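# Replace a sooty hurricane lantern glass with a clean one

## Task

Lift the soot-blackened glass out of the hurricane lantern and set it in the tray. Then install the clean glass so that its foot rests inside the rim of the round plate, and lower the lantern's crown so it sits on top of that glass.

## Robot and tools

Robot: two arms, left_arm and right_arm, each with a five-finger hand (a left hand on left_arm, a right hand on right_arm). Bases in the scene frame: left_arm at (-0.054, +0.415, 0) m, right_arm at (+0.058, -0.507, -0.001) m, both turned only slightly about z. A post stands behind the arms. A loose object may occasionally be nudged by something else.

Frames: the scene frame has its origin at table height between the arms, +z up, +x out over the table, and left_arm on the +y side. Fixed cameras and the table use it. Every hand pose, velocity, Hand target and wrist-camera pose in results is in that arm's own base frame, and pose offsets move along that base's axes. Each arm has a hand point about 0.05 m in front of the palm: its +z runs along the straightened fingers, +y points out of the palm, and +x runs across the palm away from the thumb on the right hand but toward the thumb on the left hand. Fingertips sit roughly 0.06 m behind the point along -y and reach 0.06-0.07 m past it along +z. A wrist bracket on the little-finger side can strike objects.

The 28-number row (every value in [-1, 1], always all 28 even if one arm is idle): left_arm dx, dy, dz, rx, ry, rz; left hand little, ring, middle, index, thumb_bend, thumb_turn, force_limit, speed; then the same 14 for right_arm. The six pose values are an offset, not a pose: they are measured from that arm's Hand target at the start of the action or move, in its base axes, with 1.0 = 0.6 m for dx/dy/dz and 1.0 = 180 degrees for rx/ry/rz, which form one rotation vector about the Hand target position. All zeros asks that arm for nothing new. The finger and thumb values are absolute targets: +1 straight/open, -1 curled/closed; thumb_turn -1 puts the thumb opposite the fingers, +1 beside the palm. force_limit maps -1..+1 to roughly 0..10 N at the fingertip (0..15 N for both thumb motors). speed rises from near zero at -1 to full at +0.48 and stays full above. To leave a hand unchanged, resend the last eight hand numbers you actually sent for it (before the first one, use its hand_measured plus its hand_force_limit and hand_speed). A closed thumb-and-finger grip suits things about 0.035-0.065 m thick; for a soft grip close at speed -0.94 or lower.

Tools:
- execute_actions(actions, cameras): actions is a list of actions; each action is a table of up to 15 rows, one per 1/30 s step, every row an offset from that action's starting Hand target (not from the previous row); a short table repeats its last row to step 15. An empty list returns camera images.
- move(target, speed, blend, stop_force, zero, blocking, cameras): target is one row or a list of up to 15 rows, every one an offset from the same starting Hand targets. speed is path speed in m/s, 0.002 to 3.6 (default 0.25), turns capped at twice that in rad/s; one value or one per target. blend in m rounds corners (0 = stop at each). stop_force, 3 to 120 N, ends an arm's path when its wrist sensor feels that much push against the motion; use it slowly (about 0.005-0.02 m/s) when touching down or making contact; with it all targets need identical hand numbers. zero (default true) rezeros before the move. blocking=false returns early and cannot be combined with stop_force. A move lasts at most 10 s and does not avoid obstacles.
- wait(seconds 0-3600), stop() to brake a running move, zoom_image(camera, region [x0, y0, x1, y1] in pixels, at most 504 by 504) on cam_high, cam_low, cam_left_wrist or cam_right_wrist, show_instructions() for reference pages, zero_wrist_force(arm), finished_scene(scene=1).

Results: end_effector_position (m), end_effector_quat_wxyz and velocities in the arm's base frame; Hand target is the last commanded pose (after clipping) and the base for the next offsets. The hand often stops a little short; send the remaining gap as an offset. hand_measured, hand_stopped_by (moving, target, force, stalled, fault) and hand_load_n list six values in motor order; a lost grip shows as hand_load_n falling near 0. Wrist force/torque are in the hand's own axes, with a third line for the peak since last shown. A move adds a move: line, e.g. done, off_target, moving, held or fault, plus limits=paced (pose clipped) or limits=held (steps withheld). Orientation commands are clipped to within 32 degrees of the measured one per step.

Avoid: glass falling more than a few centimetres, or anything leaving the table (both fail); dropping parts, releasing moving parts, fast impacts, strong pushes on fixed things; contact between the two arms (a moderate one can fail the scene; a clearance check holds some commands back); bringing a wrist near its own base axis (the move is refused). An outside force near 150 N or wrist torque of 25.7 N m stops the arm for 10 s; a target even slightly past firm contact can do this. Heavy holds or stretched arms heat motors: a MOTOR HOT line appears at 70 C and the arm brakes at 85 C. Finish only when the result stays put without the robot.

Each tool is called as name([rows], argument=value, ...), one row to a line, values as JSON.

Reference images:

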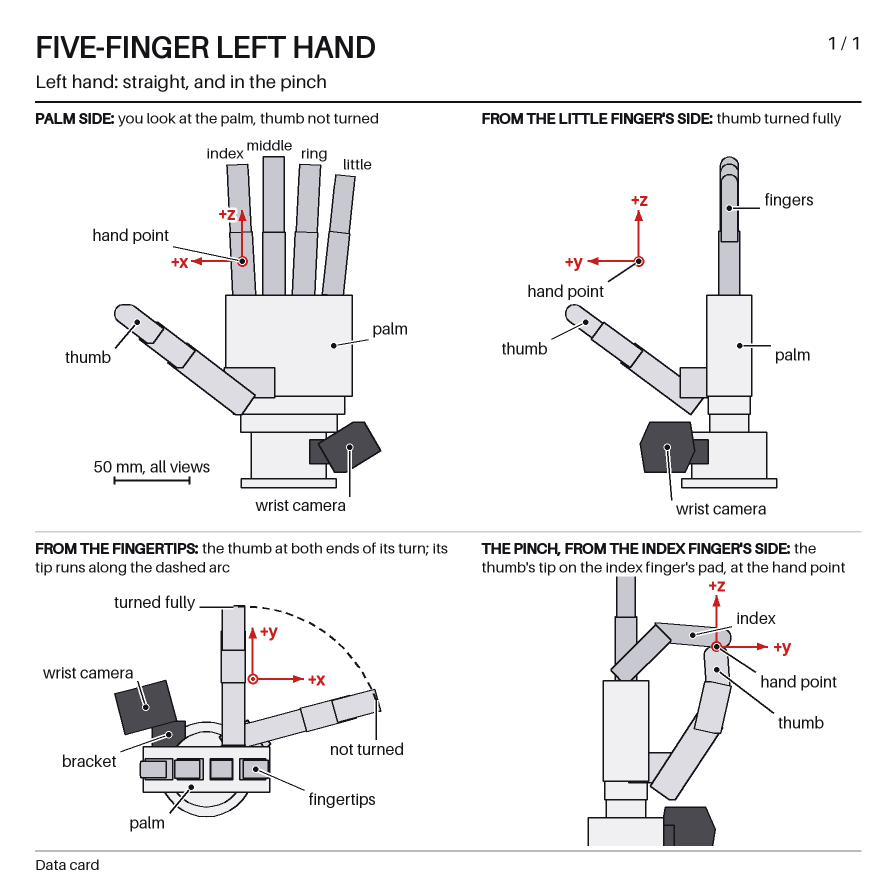

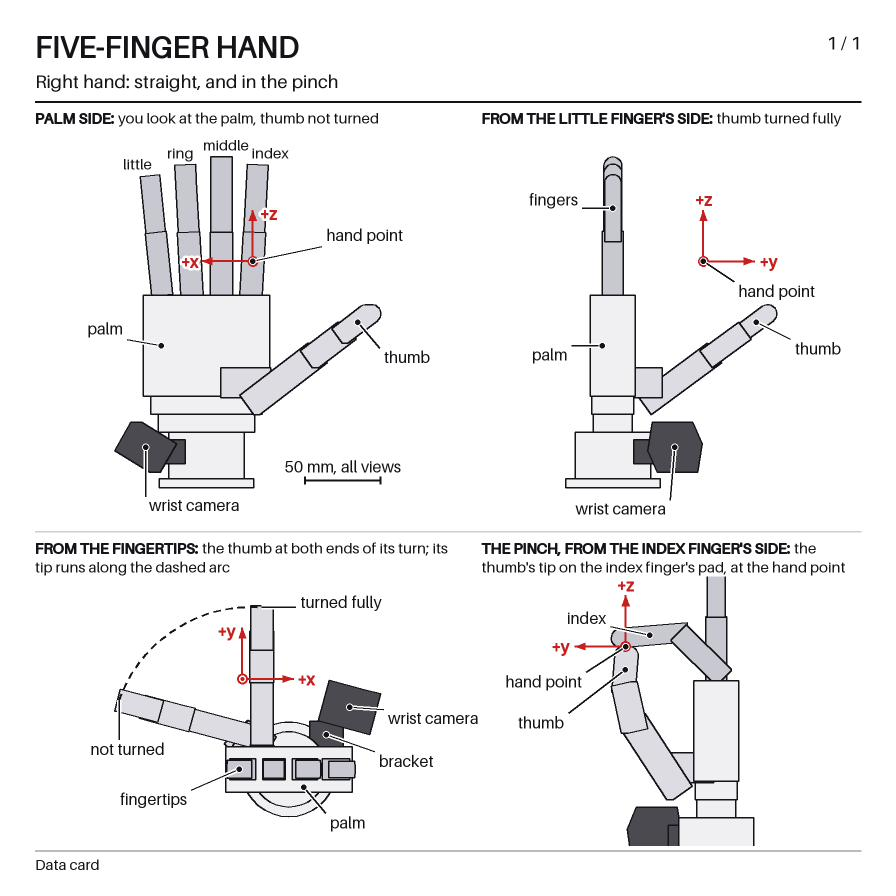

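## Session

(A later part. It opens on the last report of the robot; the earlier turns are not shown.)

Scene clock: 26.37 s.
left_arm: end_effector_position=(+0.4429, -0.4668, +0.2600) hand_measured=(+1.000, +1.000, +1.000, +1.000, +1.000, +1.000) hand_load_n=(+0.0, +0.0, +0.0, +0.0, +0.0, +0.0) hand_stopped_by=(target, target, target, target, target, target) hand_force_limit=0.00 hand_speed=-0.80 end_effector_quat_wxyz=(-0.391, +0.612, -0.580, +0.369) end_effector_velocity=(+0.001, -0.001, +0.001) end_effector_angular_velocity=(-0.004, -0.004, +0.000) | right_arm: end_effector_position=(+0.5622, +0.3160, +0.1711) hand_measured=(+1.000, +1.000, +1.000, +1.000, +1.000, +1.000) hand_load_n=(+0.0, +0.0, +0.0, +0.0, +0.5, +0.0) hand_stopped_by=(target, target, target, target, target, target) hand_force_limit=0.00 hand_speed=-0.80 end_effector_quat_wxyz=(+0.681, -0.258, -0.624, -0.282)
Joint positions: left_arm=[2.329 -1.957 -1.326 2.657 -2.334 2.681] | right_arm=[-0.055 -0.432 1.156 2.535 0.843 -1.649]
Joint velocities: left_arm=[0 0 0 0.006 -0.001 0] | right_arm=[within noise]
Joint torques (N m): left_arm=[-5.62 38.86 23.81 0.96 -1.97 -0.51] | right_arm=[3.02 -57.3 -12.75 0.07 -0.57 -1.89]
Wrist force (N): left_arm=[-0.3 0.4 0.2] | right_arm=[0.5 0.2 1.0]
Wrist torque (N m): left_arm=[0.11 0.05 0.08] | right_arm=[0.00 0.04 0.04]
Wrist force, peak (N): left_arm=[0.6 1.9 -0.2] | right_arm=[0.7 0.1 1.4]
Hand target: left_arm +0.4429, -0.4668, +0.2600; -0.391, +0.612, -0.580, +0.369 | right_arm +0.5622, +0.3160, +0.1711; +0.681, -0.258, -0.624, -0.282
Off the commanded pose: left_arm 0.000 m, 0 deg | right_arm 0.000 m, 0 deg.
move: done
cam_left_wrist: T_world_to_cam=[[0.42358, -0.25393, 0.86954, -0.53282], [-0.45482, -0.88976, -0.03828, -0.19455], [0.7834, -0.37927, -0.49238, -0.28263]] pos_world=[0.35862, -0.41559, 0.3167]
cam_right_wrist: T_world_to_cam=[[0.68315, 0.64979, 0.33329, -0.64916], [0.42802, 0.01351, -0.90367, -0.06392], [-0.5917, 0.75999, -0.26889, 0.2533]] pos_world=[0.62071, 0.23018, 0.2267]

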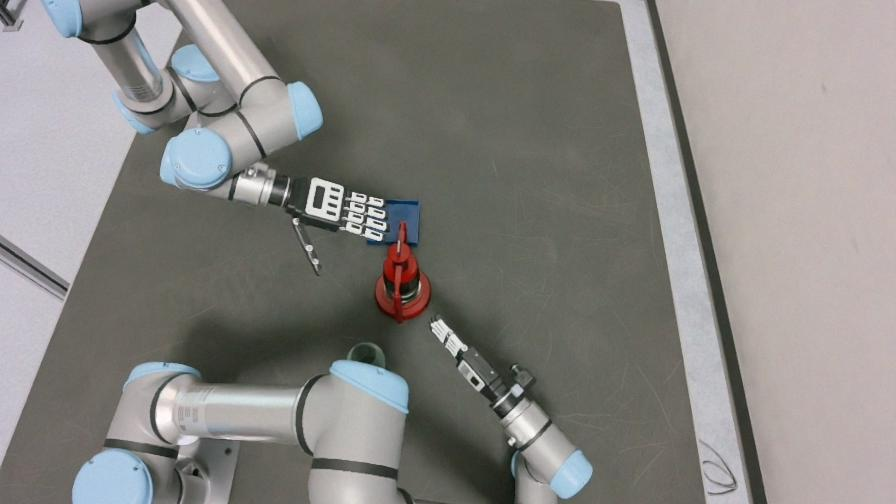

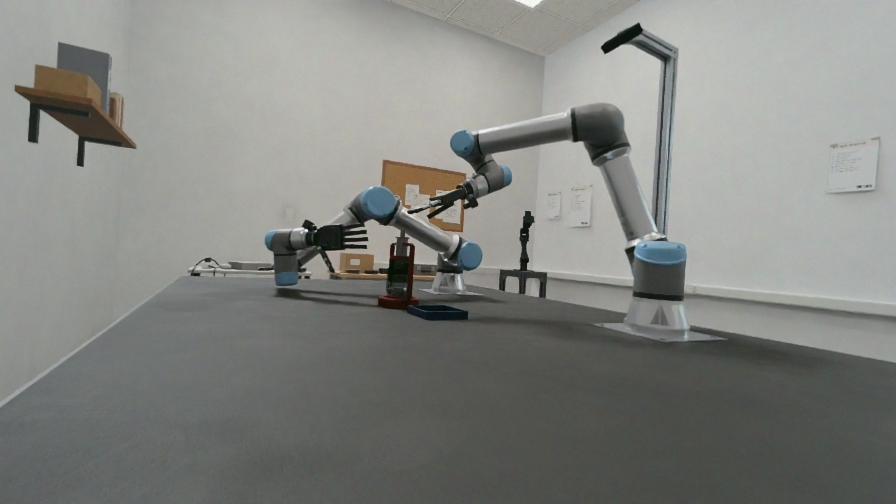

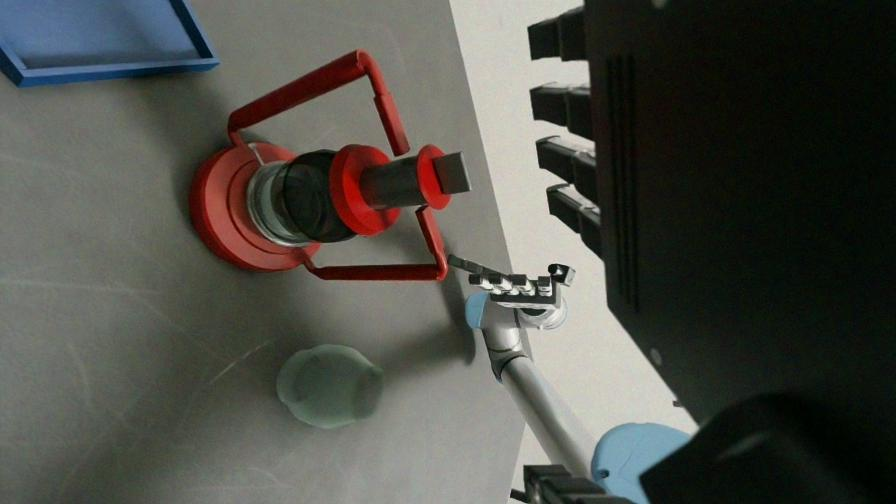

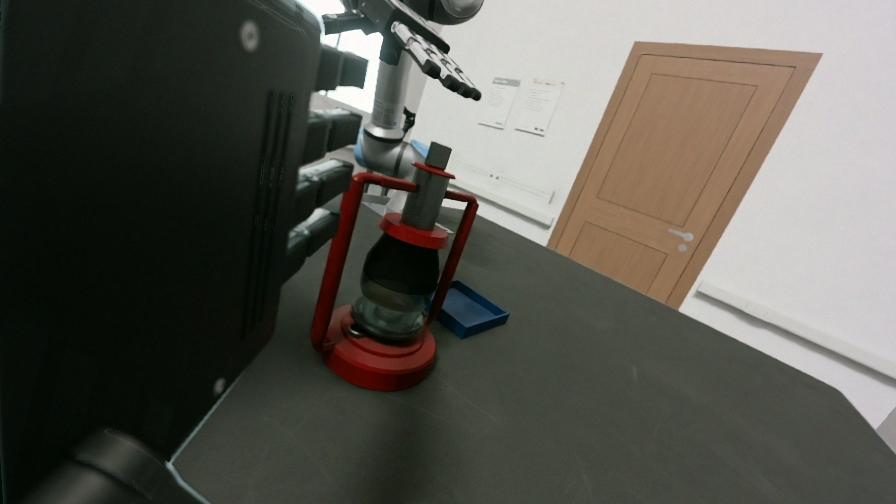

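move(target=[0.1035, 0.018, -0.0333, 0, 0, 0, 1, 1, 1, 1, 1, -1, 0, -0.3, 0, 0, 0, 0, 0, 0, 1, 1, 1, 1, 1, 1, 0, -0.8], speed=0.1, cameras=["all"])

zoom_image(camera="cam_left_wrist", region=[380, 130, 600, 350])

zoom_image(camera="cam_high", region=[340, 190, 440, 330])

zoom_image(camera="cam_right_wrist", region=[320, 0, 500, 260])

Scene clock: 29.50 s.
left_arm: end_effector_position=(+0.5050, -0.4560, +0.2400) hand_measured=(+1.000, +1.000, +1.000, +1.000, +1.000, -1.000) hand_load_n=(+0.0, +0.0, +0.0, +0.0, +0.0, +0.0) hand_stopped_by=(target, target, target, target, target, target) hand_force_limit=0.00 hand_speed=-0.30 end_effector_quat_wxyz=(-0.391, +0.612, -0.580, +0.369) | right_arm: end_effector_position=(+0.5622, +0.3160, +0.1711) hand_measured=(+1.000, +1.000, +1.000, +1.000, +1.000, +1.000) hand_load_n=(+0.0, +0.0, +0.0, +0.0, +0.5, +0.0) hand_stopped_by=(target, target, target, target, target, target) hand_force_limit=0.00 hand_speed=-0.80 end_effector_quat_wxyz=(+0.681, -0.258, -0.624, -0.282)
Joint positions: left_arm=[2.43 -2.011 -1.292 2.728 -2.251 2.757] | right_arm=[-0.055 -0.432 1.156 2.535 0.843 -1.649]
Joint torques (N m): left_arm=[6.15 46.79 11.31 -0.98 0.99 0.4] | right_arm=[1.79 -60.19 -12.76 0.09 -0.62 -1.36]
Wrist force (N): left_arm=[-0.3 0.5 0.0] | right_arm=[0.9 0.0 1.1]
Wrist torque (N m): left_arm=[0.12 0.09 0.12] | right_arm=[-0.02 -0.02 0.05]
Wrist force, peak (N): left_arm=[-0.4 0.8 -0.9] | right_arm=[0.7 0.0 1.4]
Hand target: left_arm +0.5050, -0.4560, +0.2400; -0.391, +0.612, -0.580, +0.369 | right_arm +0.5622, +0.3160, +0.1711; +0.681, -0.258, -0.624, -0.282
Off the commanded pose: left_arm 0.000 m, 0 deg | right_arm 0.000 m, 0 deg.
move: done
cam_left_wrist: T_world_to_cam=[[0.42346, -0.25396, 0.86959, -0.53892], [-0.45492, -0.88971, -0.03831, -0.15743], [0.78341, -0.37937, -0.49228, -0.33702]] pos_world=[0.42062, -0.40479, 0.2967]
cam_right_wrist: T_world_to_cam=[[0.68315, 0.64979, 0.33329, -0.64916], [0.42802, 0.01351, -0.90367, -0.06392], [-0.5917, 0.75999, -0.26889, 0.2533]] pos_world=[0.62071, 0.23018, 0.2267]

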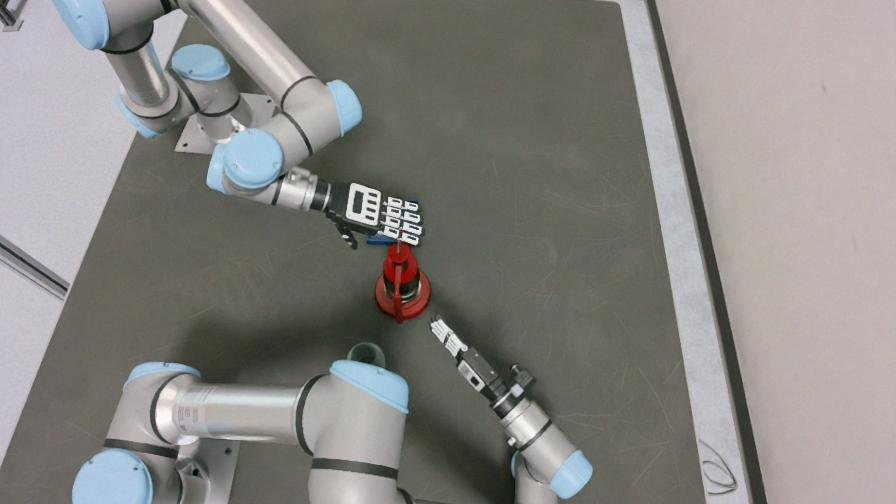

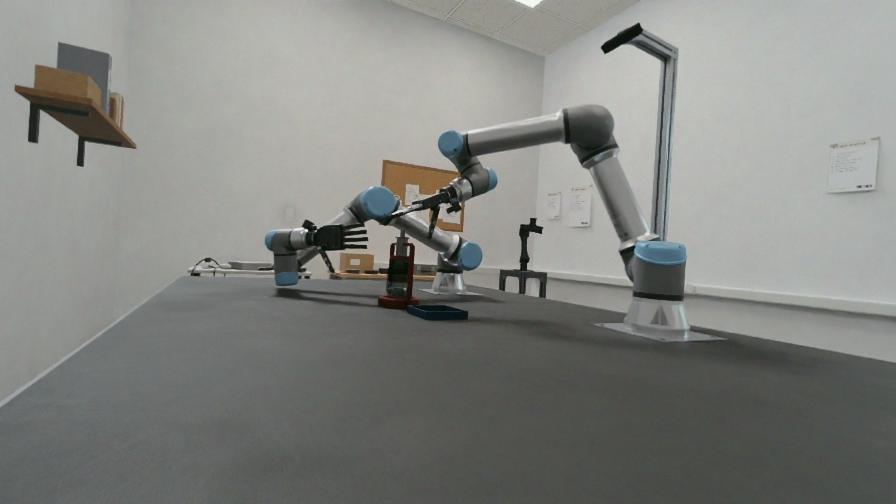

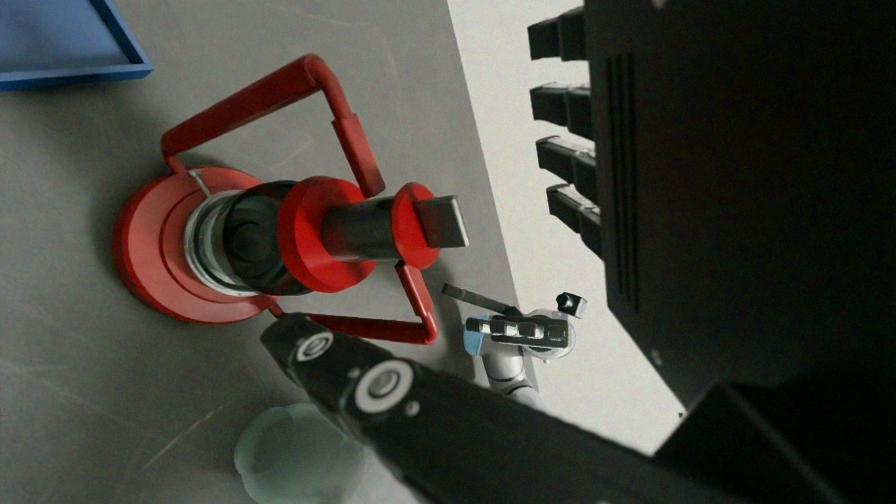

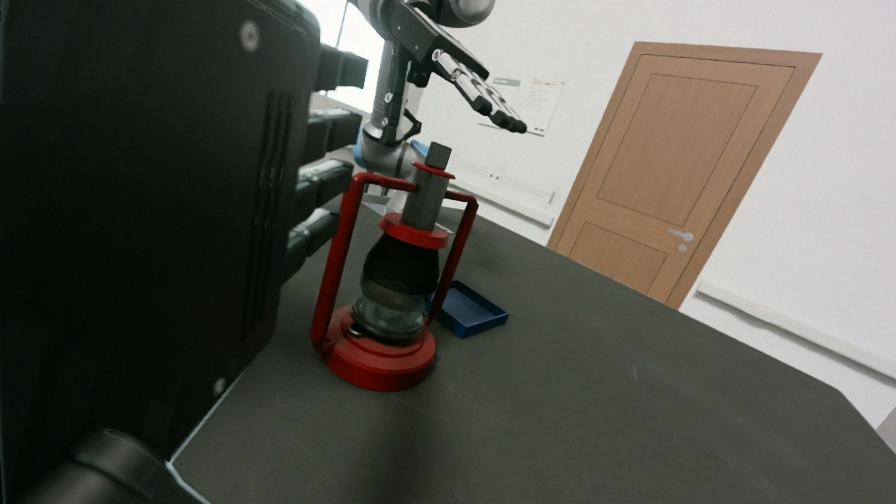

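Scaled by 2.291 from the camera's image (finer frame: 1280x720).

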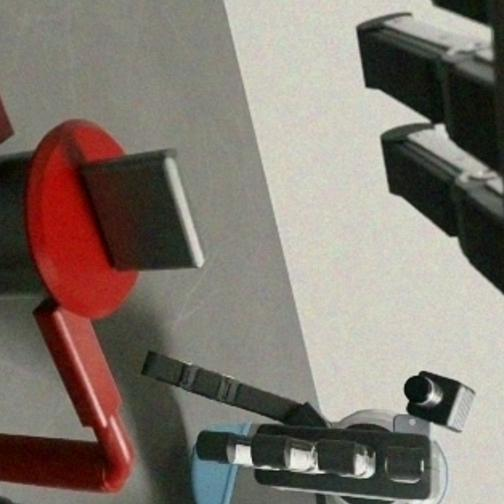

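Scaled by 3.600 from the camera's image (finer frame: 1280x720).

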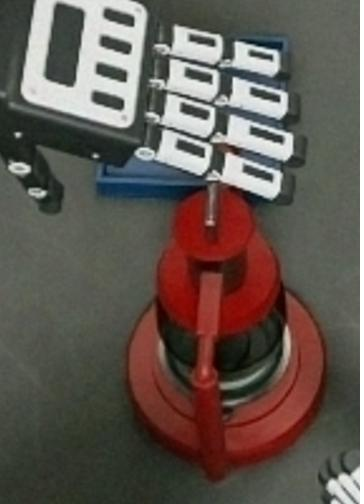

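Scaled by 1.938 from the camera's image (finer frame: 1280x720).

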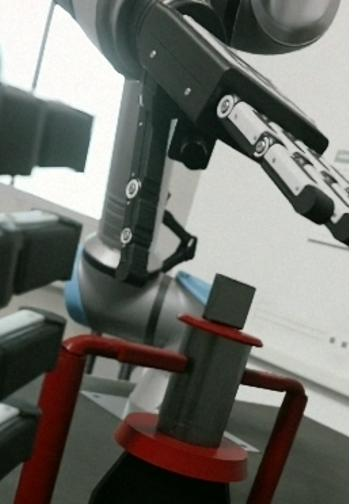

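move(target=[0.0643, -0.0042, -0.0317, 0, 0, 0, 1, 1, 1, 1, 1, -1, 0, -0.3, 0, 0, 0, 0, 0, 0, 1, 1, 1, 1, 1, 1, 0, -0.8], speed=0.08, cameras=["all"])

zoom_image(camera="cam_left_wrist", region=[330, 130, 600, 400])

zoom_image(camera="cam_right_wrist", region=[320, 0, 520, 260])

Scene clock: 31.43 s.
left_arm: end_effector_position=(+0.5437, -0.4585, +0.2211) hand_measured=(+1.000, +1.000, +1.000, +1.000, +1.000, -1.000) hand_load_n=(+0.0, +0.0, +0.0, +0.0, +0.5, +0.0) hand_stopped_by=(target, target, target, target, target, target) hand_force_limit=0.00 hand_speed=-0.30 end_effector_quat_wxyz=(-0.391, +0.612, -0.580, +0.369) | right_arm: end_effector_position=(+0.5622, +0.3160, +0.1711) hand_measured=(+1.000, +1.000, +1.000, +1.000, +1.000, +1.000) hand_load_n=(+0.0, +0.0, +0.0, +0.0, +0.0, +0.0) hand_stopped_by=(target, target, target, target, target, target) hand_force_limit=0.00 hand_speed=-0.80 end_effector_quat_wxyz=(+0.681, -0.258, -0.624, -0.282)
Joint positions: left_arm=[2.473 -2.077 -1.239 2.759 -2.214 2.786] | right_arm=[-0.055 -0.432 1.156 2.535 0.843 -1.649]
Joint torques (N m): left_arm=[-5.92 48.32 10.57 -2.01 -1.83 -2.12] | right_arm=[1.45 -60.06 -12.65 0.11 -0.52 -1.07]
Wrist force (N): left_arm=[-0.4 0.3 -0.6] | right_arm=[0.6 0.2 1.1]
Wrist torque (N m): left_arm=[0.16 0.08 0.01] | right_arm=[0.01 0.03 0.04]
Wrist force, peak (N): left_arm=[-0.5 0.7 -0.8] | right_arm=[0.7 0.1 1.5]
Hand target: left_arm +0.5436, -0.4585, +0.2210; -0.391, +0.612, -0.580, +0.369 | right_arm +0.5622, +0.3160, +0.1711; +0.681, -0.258, -0.624, -0.282
Off the commanded pose: left_arm 0.000 m, 0 deg | right_arm 0.000 m, 0 deg.
move: done
cam_left_wrist: T_world_to_cam=[[0.42329, -0.25388, 0.8697, -0.53945], [-0.45488, -0.88973, -0.03833, -0.14289], [0.78353, -0.37938, -0.4921, -0.37774]] pos_world=[0.45931, -0.40739, 0.2778]
cam_right_wrist: T_world_to_cam=[[0.68315, 0.64979, 0.33329, -0.64916], [0.42802, 0.01351, -0.90367, -0.06392], [-0.5917, 0.75999, -0.26889, 0.2533]] pos_world=[0.62071, 0.23018, 0.2267]

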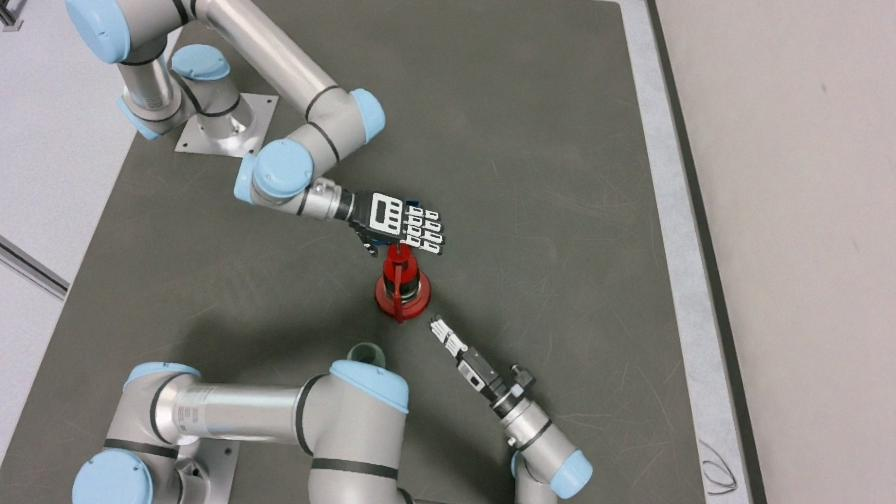

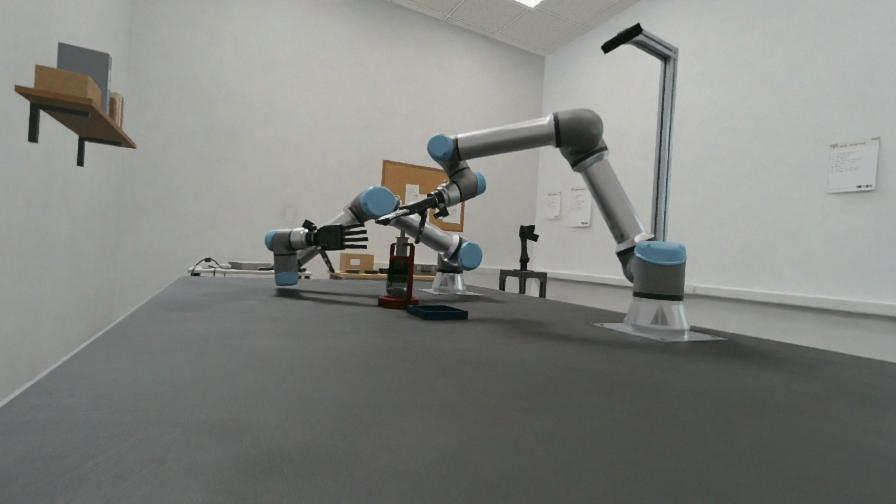

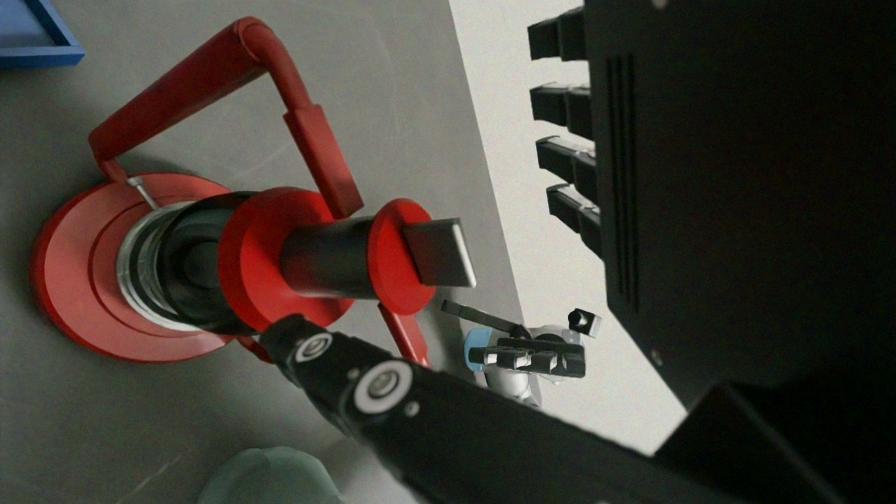

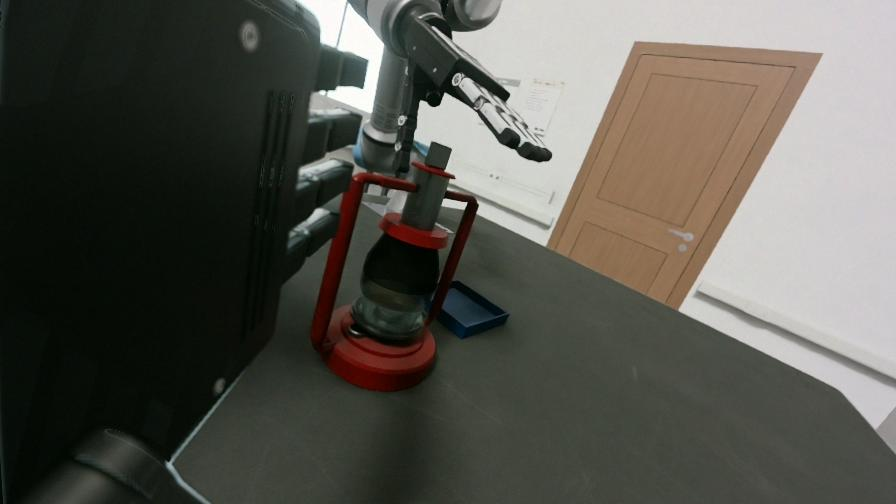

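Scaled by 1.867 from the camera's image (finer frame: 1280x720).

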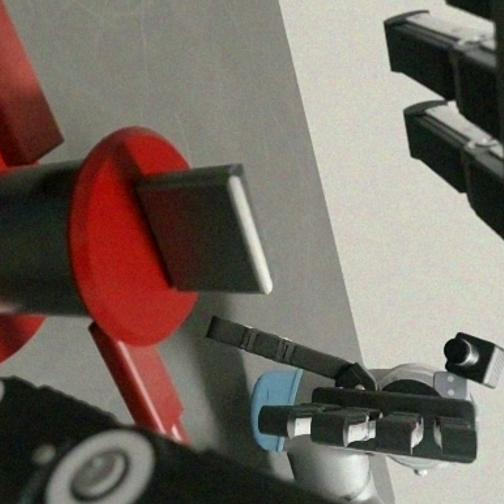

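Scaled by 1.938 from the camera's image (finer frame: 1280x720).

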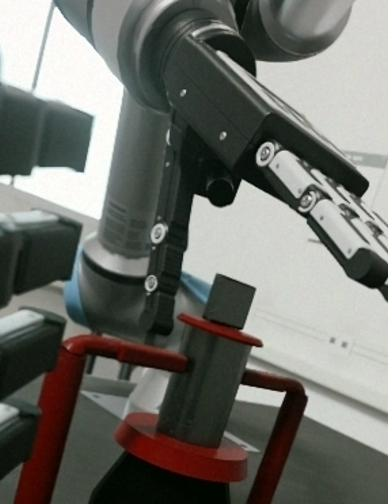

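move(target=[0, 0, 0, 0, 0, 0, 1, 1, 0.08, 0.08, 0.5, -1, -0.6, -0.5, 0, 0, 0, 0, 0, 0, 1, 1, 1, 1, 1, 1, 0, -0.8], cameras=["all"])

zoom_image(camera="cam_left_wrist", region=[330, 130, 600, 400])

zoom_image(camera="cam_right_wrist", region=[320, 0, 520, 260])

Scene clock: 32.70 s.
left_arm: end_effector_position=(+0.5436, -0.4585, +0.2210) hand_measured=(+1.000, +1.000, +0.088, +0.080, +0.530, -1.000) hand_load_n=(+0.0, +0.0, +7.5, +1.0, +5.0, +0.0) hand_stopped_by=(target, target, force, target, force, target) hand_force_limit=-0.60 hand_speed=-0.50 end_effector_quat_wxyz=(-0.391, +0.612, -0.580, +0.369) | right_arm: end_effector_position=(+0.5622, +0.3160, +0.1711) hand_measured=(+1.000, +1.000, +1.000, +1.000, +1.000, +1.000) hand_load_n=(+0.0, +0.0, +0.0, +0.0, +0.0, +0.0) hand_stopped_by=(target, target, target, target, target, target) hand_force_limit=0.00 hand_speed=-0.80 end_effector_quat_wxyz=(+0.681, -0.258, -0.624, -0.282)
Joint positions: left_arm=[2.473 -2.077 -1.239 2.759 -2.214 2.786] | right_arm=[-0.055 -0.432 1.156 2.535 0.843 -1.649]
Joint torques (N m): left_arm=[-6.02 39.49 12.95 -1.79 -1.04 -1.84] | right_arm=[0.81 -60.17 -12.62 0.01 -0.62 -0.86]
Wrist force (N): left_arm=[-0.6 -2.0 4.5] | right_arm=[0.6 0.1 1.1]
Wrist torque (N m): left_arm=[0.03 0.23 0.07] | right_arm=[-0.01 0.01 0.05]
Wrist force, peak (N): left_arm=[-0.5 -2.1 4.6] | right_arm=[0.3 0.3 1.4]
Hand target: left_arm +0.5436, -0.4585, +0.2210; -0.391, +0.612, -0.580, +0.369 | right_arm +0.5622, +0.3160, +0.1711; +0.681, -0.258, -0.624, -0.282
Off the commanded pose: left_arm 0.000 m, 0 deg | right_arm 0.000 m, 0 deg.
move: done
cam_left_wrist: T_world_to_cam=[[0.42346, -0.25396, 0.86959, -0.53938], [-0.45492, -0.88971, -0.03831, -0.14283], [0.78341, -0.37937, -0.49228, -0.37756]] pos_world=[0.45921, -0.40729, 0.2777]
cam_right_wrist: T_world_to_cam=[[0.68315, 0.64979, 0.33329, -0.64916], [0.42802, 0.01351, -0.90367, -0.06392], [-0.5917, 0.75999, -0.26889, 0.2533]] pos_world=[0.62071, 0.23018, 0.2267]

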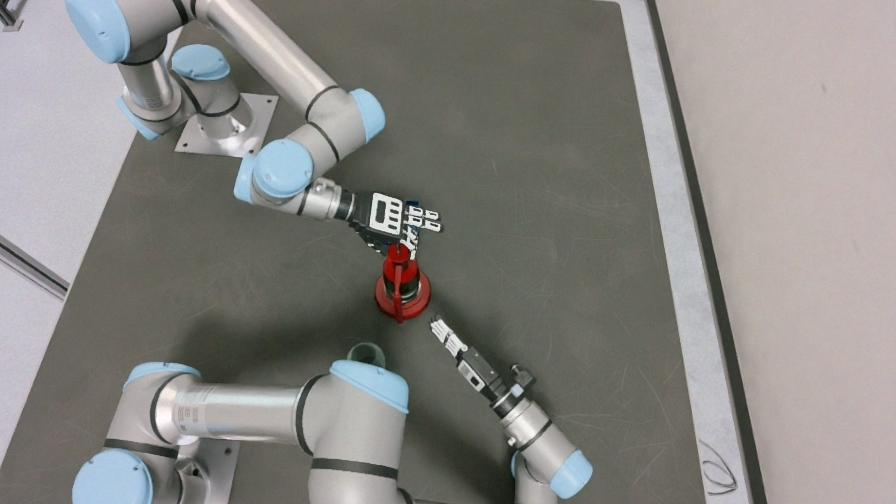

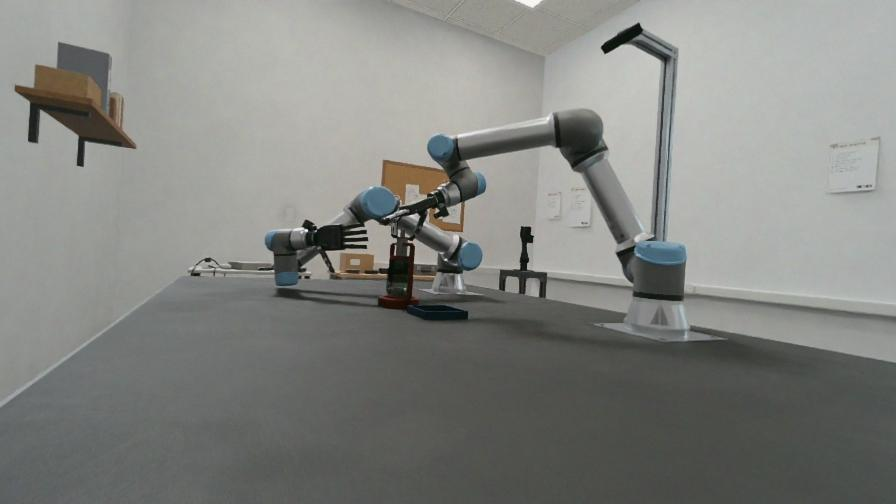

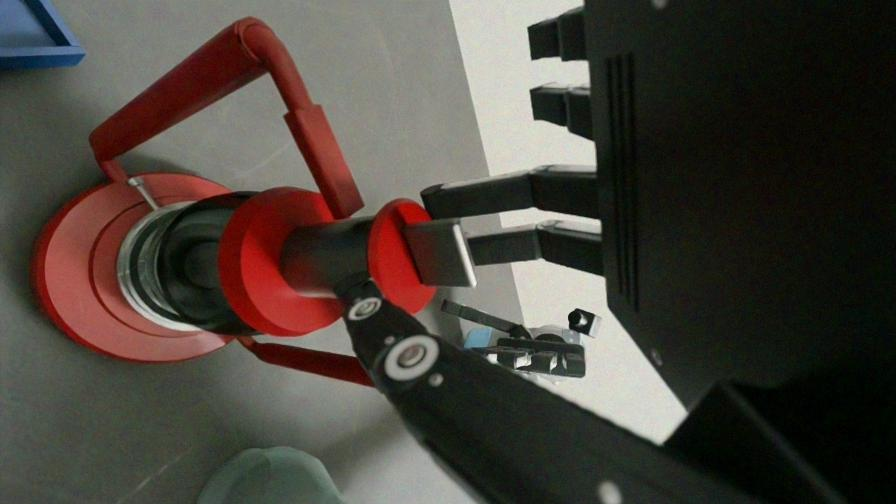

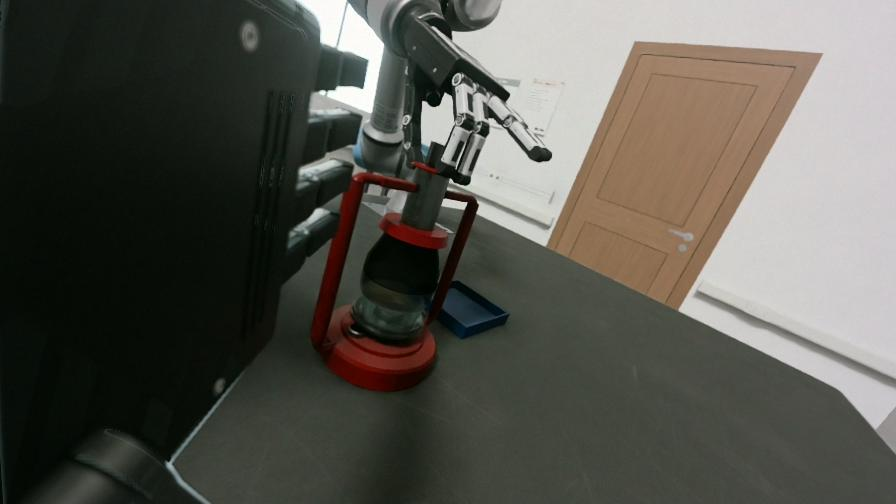

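Scaled by 1.867 from the camera's image (finer frame: 1280x720).

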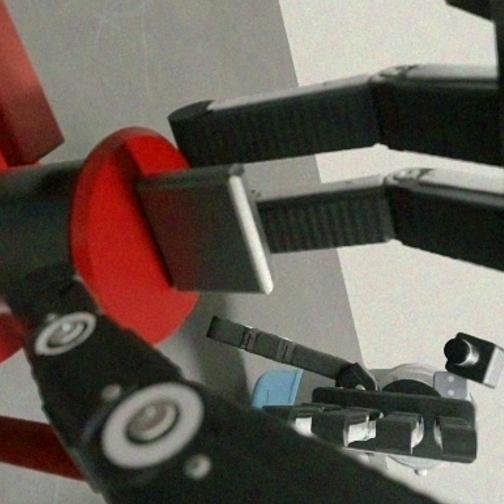

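Scaled by 1.938 from the camera's image (finer frame: 1280x720).

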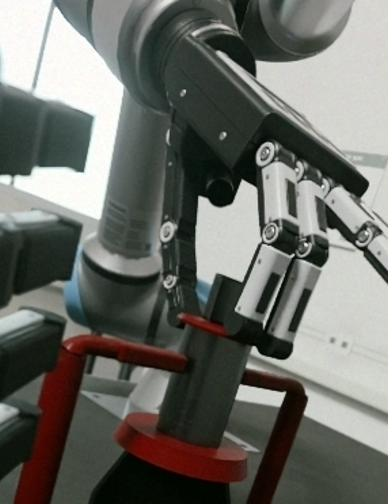

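move([
  [0, 0, 0, 0, 0, 0, 1, 1, 0.35, 0.35, 0.9, -1, -0.6, -0.5, 0, 0, 0, 0, 0, 0, 1, 1, 1, 1, 1, 1, 0, -0.8],
  [0, 0, 0.0333, 0, 0, 0, 1, 1, 0.35, 0.35, 0.9, -1, -0.6, -0.5, 0, 0, 0, 0, 0, 0, 1, 1, 1, 1, 1, 1, 0, -0.8],
  [0, 0, 0.0333, 0, 0, 0, 1, 1, 0.12, 0.12, 0.15, -1, -0.6, -0.5, 0, 0, 0, 0, 0, 0, 1, 1, 1, 1, 1, 1, 0, -0.8],
], speed=0.05, cameras=["all"])

zoom_image(camera="cam_left_wrist", region=[330, 130, 600, 400])

zoom_image(camera="cam_right_wrist", region=[320, 0, 520, 260])

Scene clock: 36.20 s.
left_arm: end_effector_position=(+0.5436, -0.4585, +0.2410) hand_measured=(+1.000, +1.000, +0.120, +0.120, +0.150, -1.000) hand_load_n=(+0.0, +0.0, +0.0, +0.0, +0.0, +0.0) hand_stopped_by=(target, target, target, target, target, target) hand_force_limit=-0.60 hand_speed=-0.50 end_effector_quat_wxyz=(-0.391, +0.612, -0.580, +0.369) | right_arm: end_effector_position=(+0.5622, +0.3160, +0.1711) hand_measured=(+1.000, +1.000, +1.000, +1.000, +1.000, +1.000) hand_load_n=(+0.0, +0.0, +0.0, +0.0, +0.0, +0.0) hand_stopped_by=(target, target, target, target, target, target) hand_force_limit=0.00 hand_speed=-0.80 end_effector_quat_wxyz=(+0.681, -0.258, -0.624, -0.282)
Joint positions: left_arm=[2.473 -2.07 -1.199 2.712 -2.214 2.786] | right_arm=[-0.055 -0.432 1.156 2.535 0.843 -1.649]
Joint torques (N m): left_arm=[0.1 35.27 12.2 -1.91 0.93 -1.78] | right_arm=[-0.46 -60.28 -12.56 0.07 -0.61 -0.38]
Wrist force (N): left_arm=[-0.3 -0.1 0.1] | right_arm=[0.2 0.3 1.1]
Wrist torque (N m): left_arm=[0.01 0.07 0.04] | right_arm=[0.02 0.08 0.03]
Wrist force, peak (N): left_arm=[-0.4 -2.0 4.6] | right_arm=[0.6 0.1 1.4]
Hand target: left_arm +0.5436, -0.4585, +0.2410; -0.391, +0.612, -0.580, +0.369 | right_arm +0.5622, +0.3160, +0.1711; +0.681, -0.258, -0.624, -0.282
Off the commanded pose: left_arm 0.000 m, 0 deg | right_arm 0.000 m, 0 deg.
move: done
cam_left_wrist: T_world_to_cam=[[0.42346, -0.25396, 0.86959, -0.55677], [-0.45492, -0.88971, -0.03831, -0.14206], [0.78341, -0.37937, -0.49228, -0.36772]] pos_world=[0.45921, -0.40729, 0.2977]
cam_right_wrist: T_world_to_cam=[[0.68315, 0.64979, 0.33329, -0.64916], [0.42802, 0.01351, -0.90367, -0.06392], [-0.5917, 0.75999, -0.26889, 0.2533]] pos_world=[0.62071, 0.23018, 0.2267]

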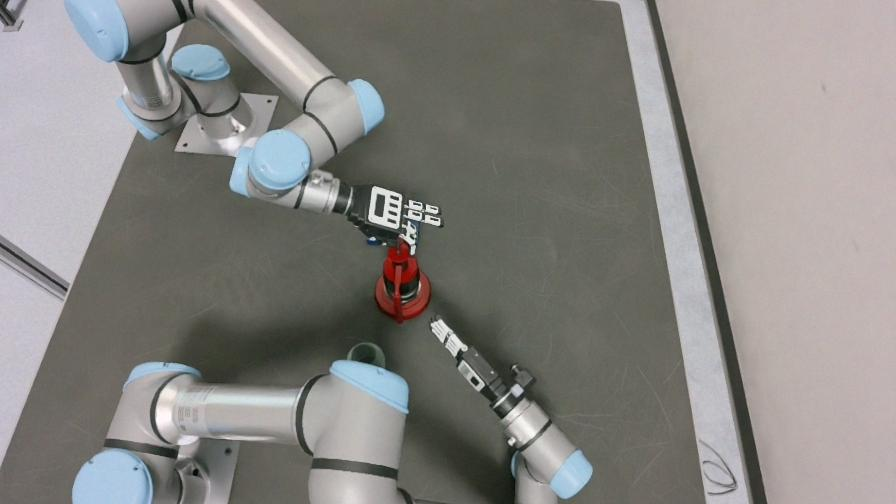

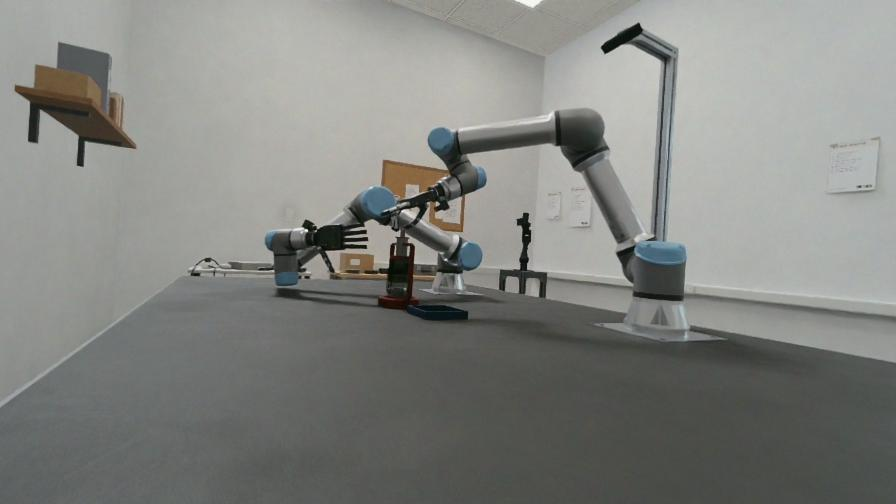

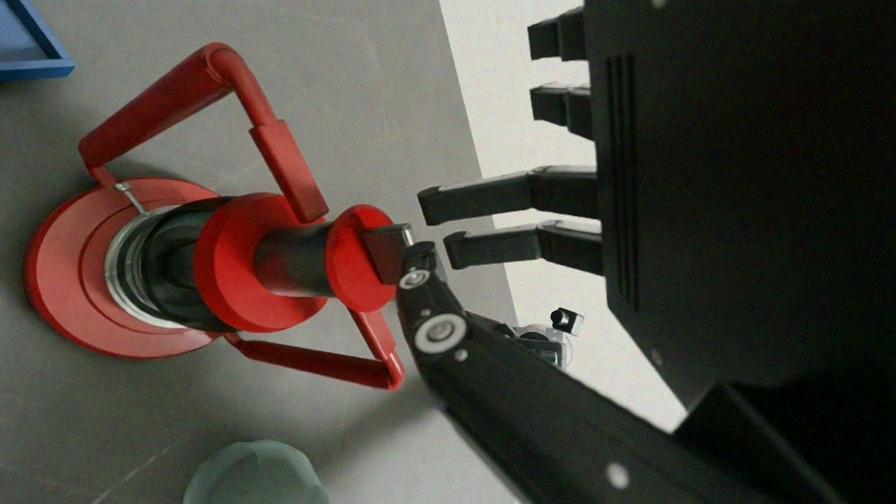

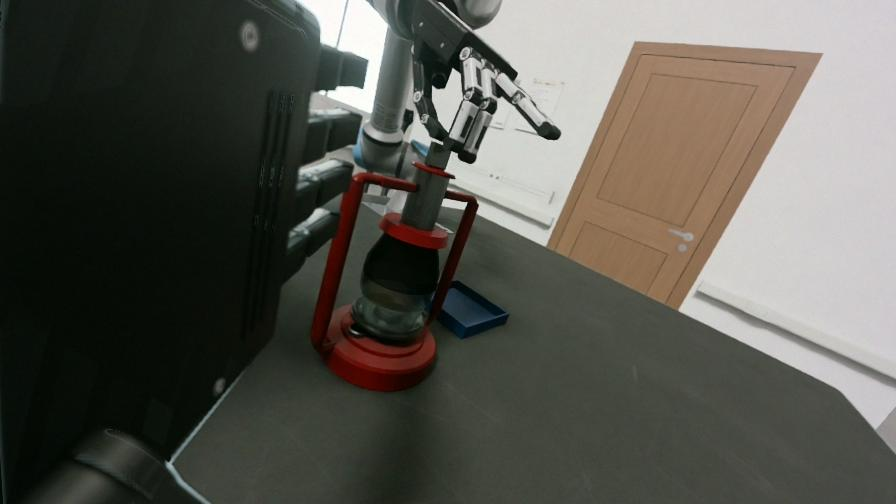

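Scaled by 1.867 from the camera's image (finer frame: 1280x720).

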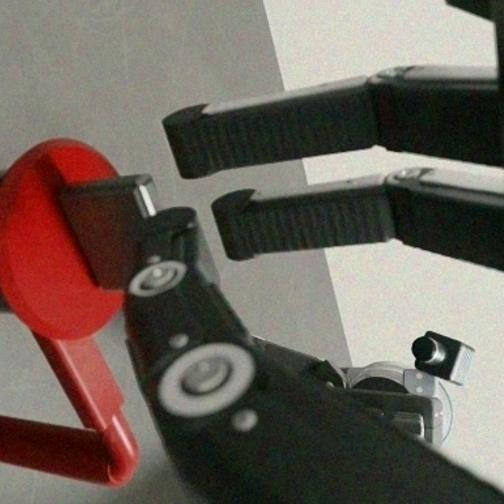

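Scaled by 1.938 from the camera's image (finer frame: 1280x720).

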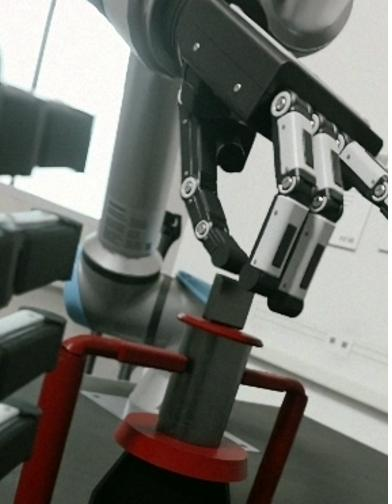

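zoom_image(camera="cam_high", region=[370, 200, 440, 300])

zoom_image(camera="cam_low", region=[370, 200, 430, 260])

Scaled by 5.040 from the camera's image (finer frame: 1280x720).

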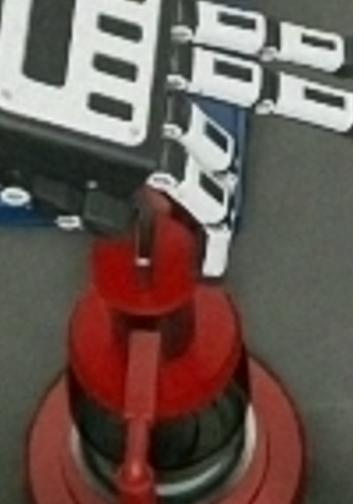

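Scaled by 8.400 from the camera's image (finer frame: 1280x720).

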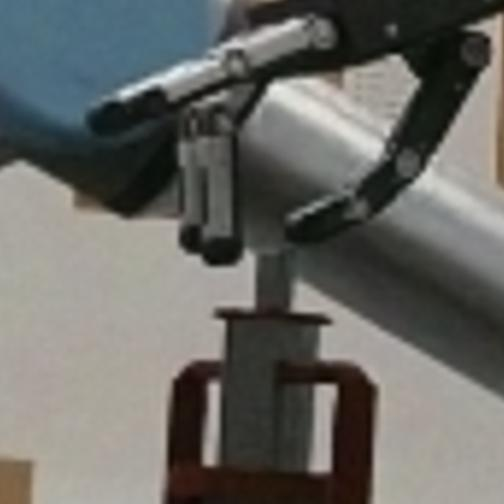

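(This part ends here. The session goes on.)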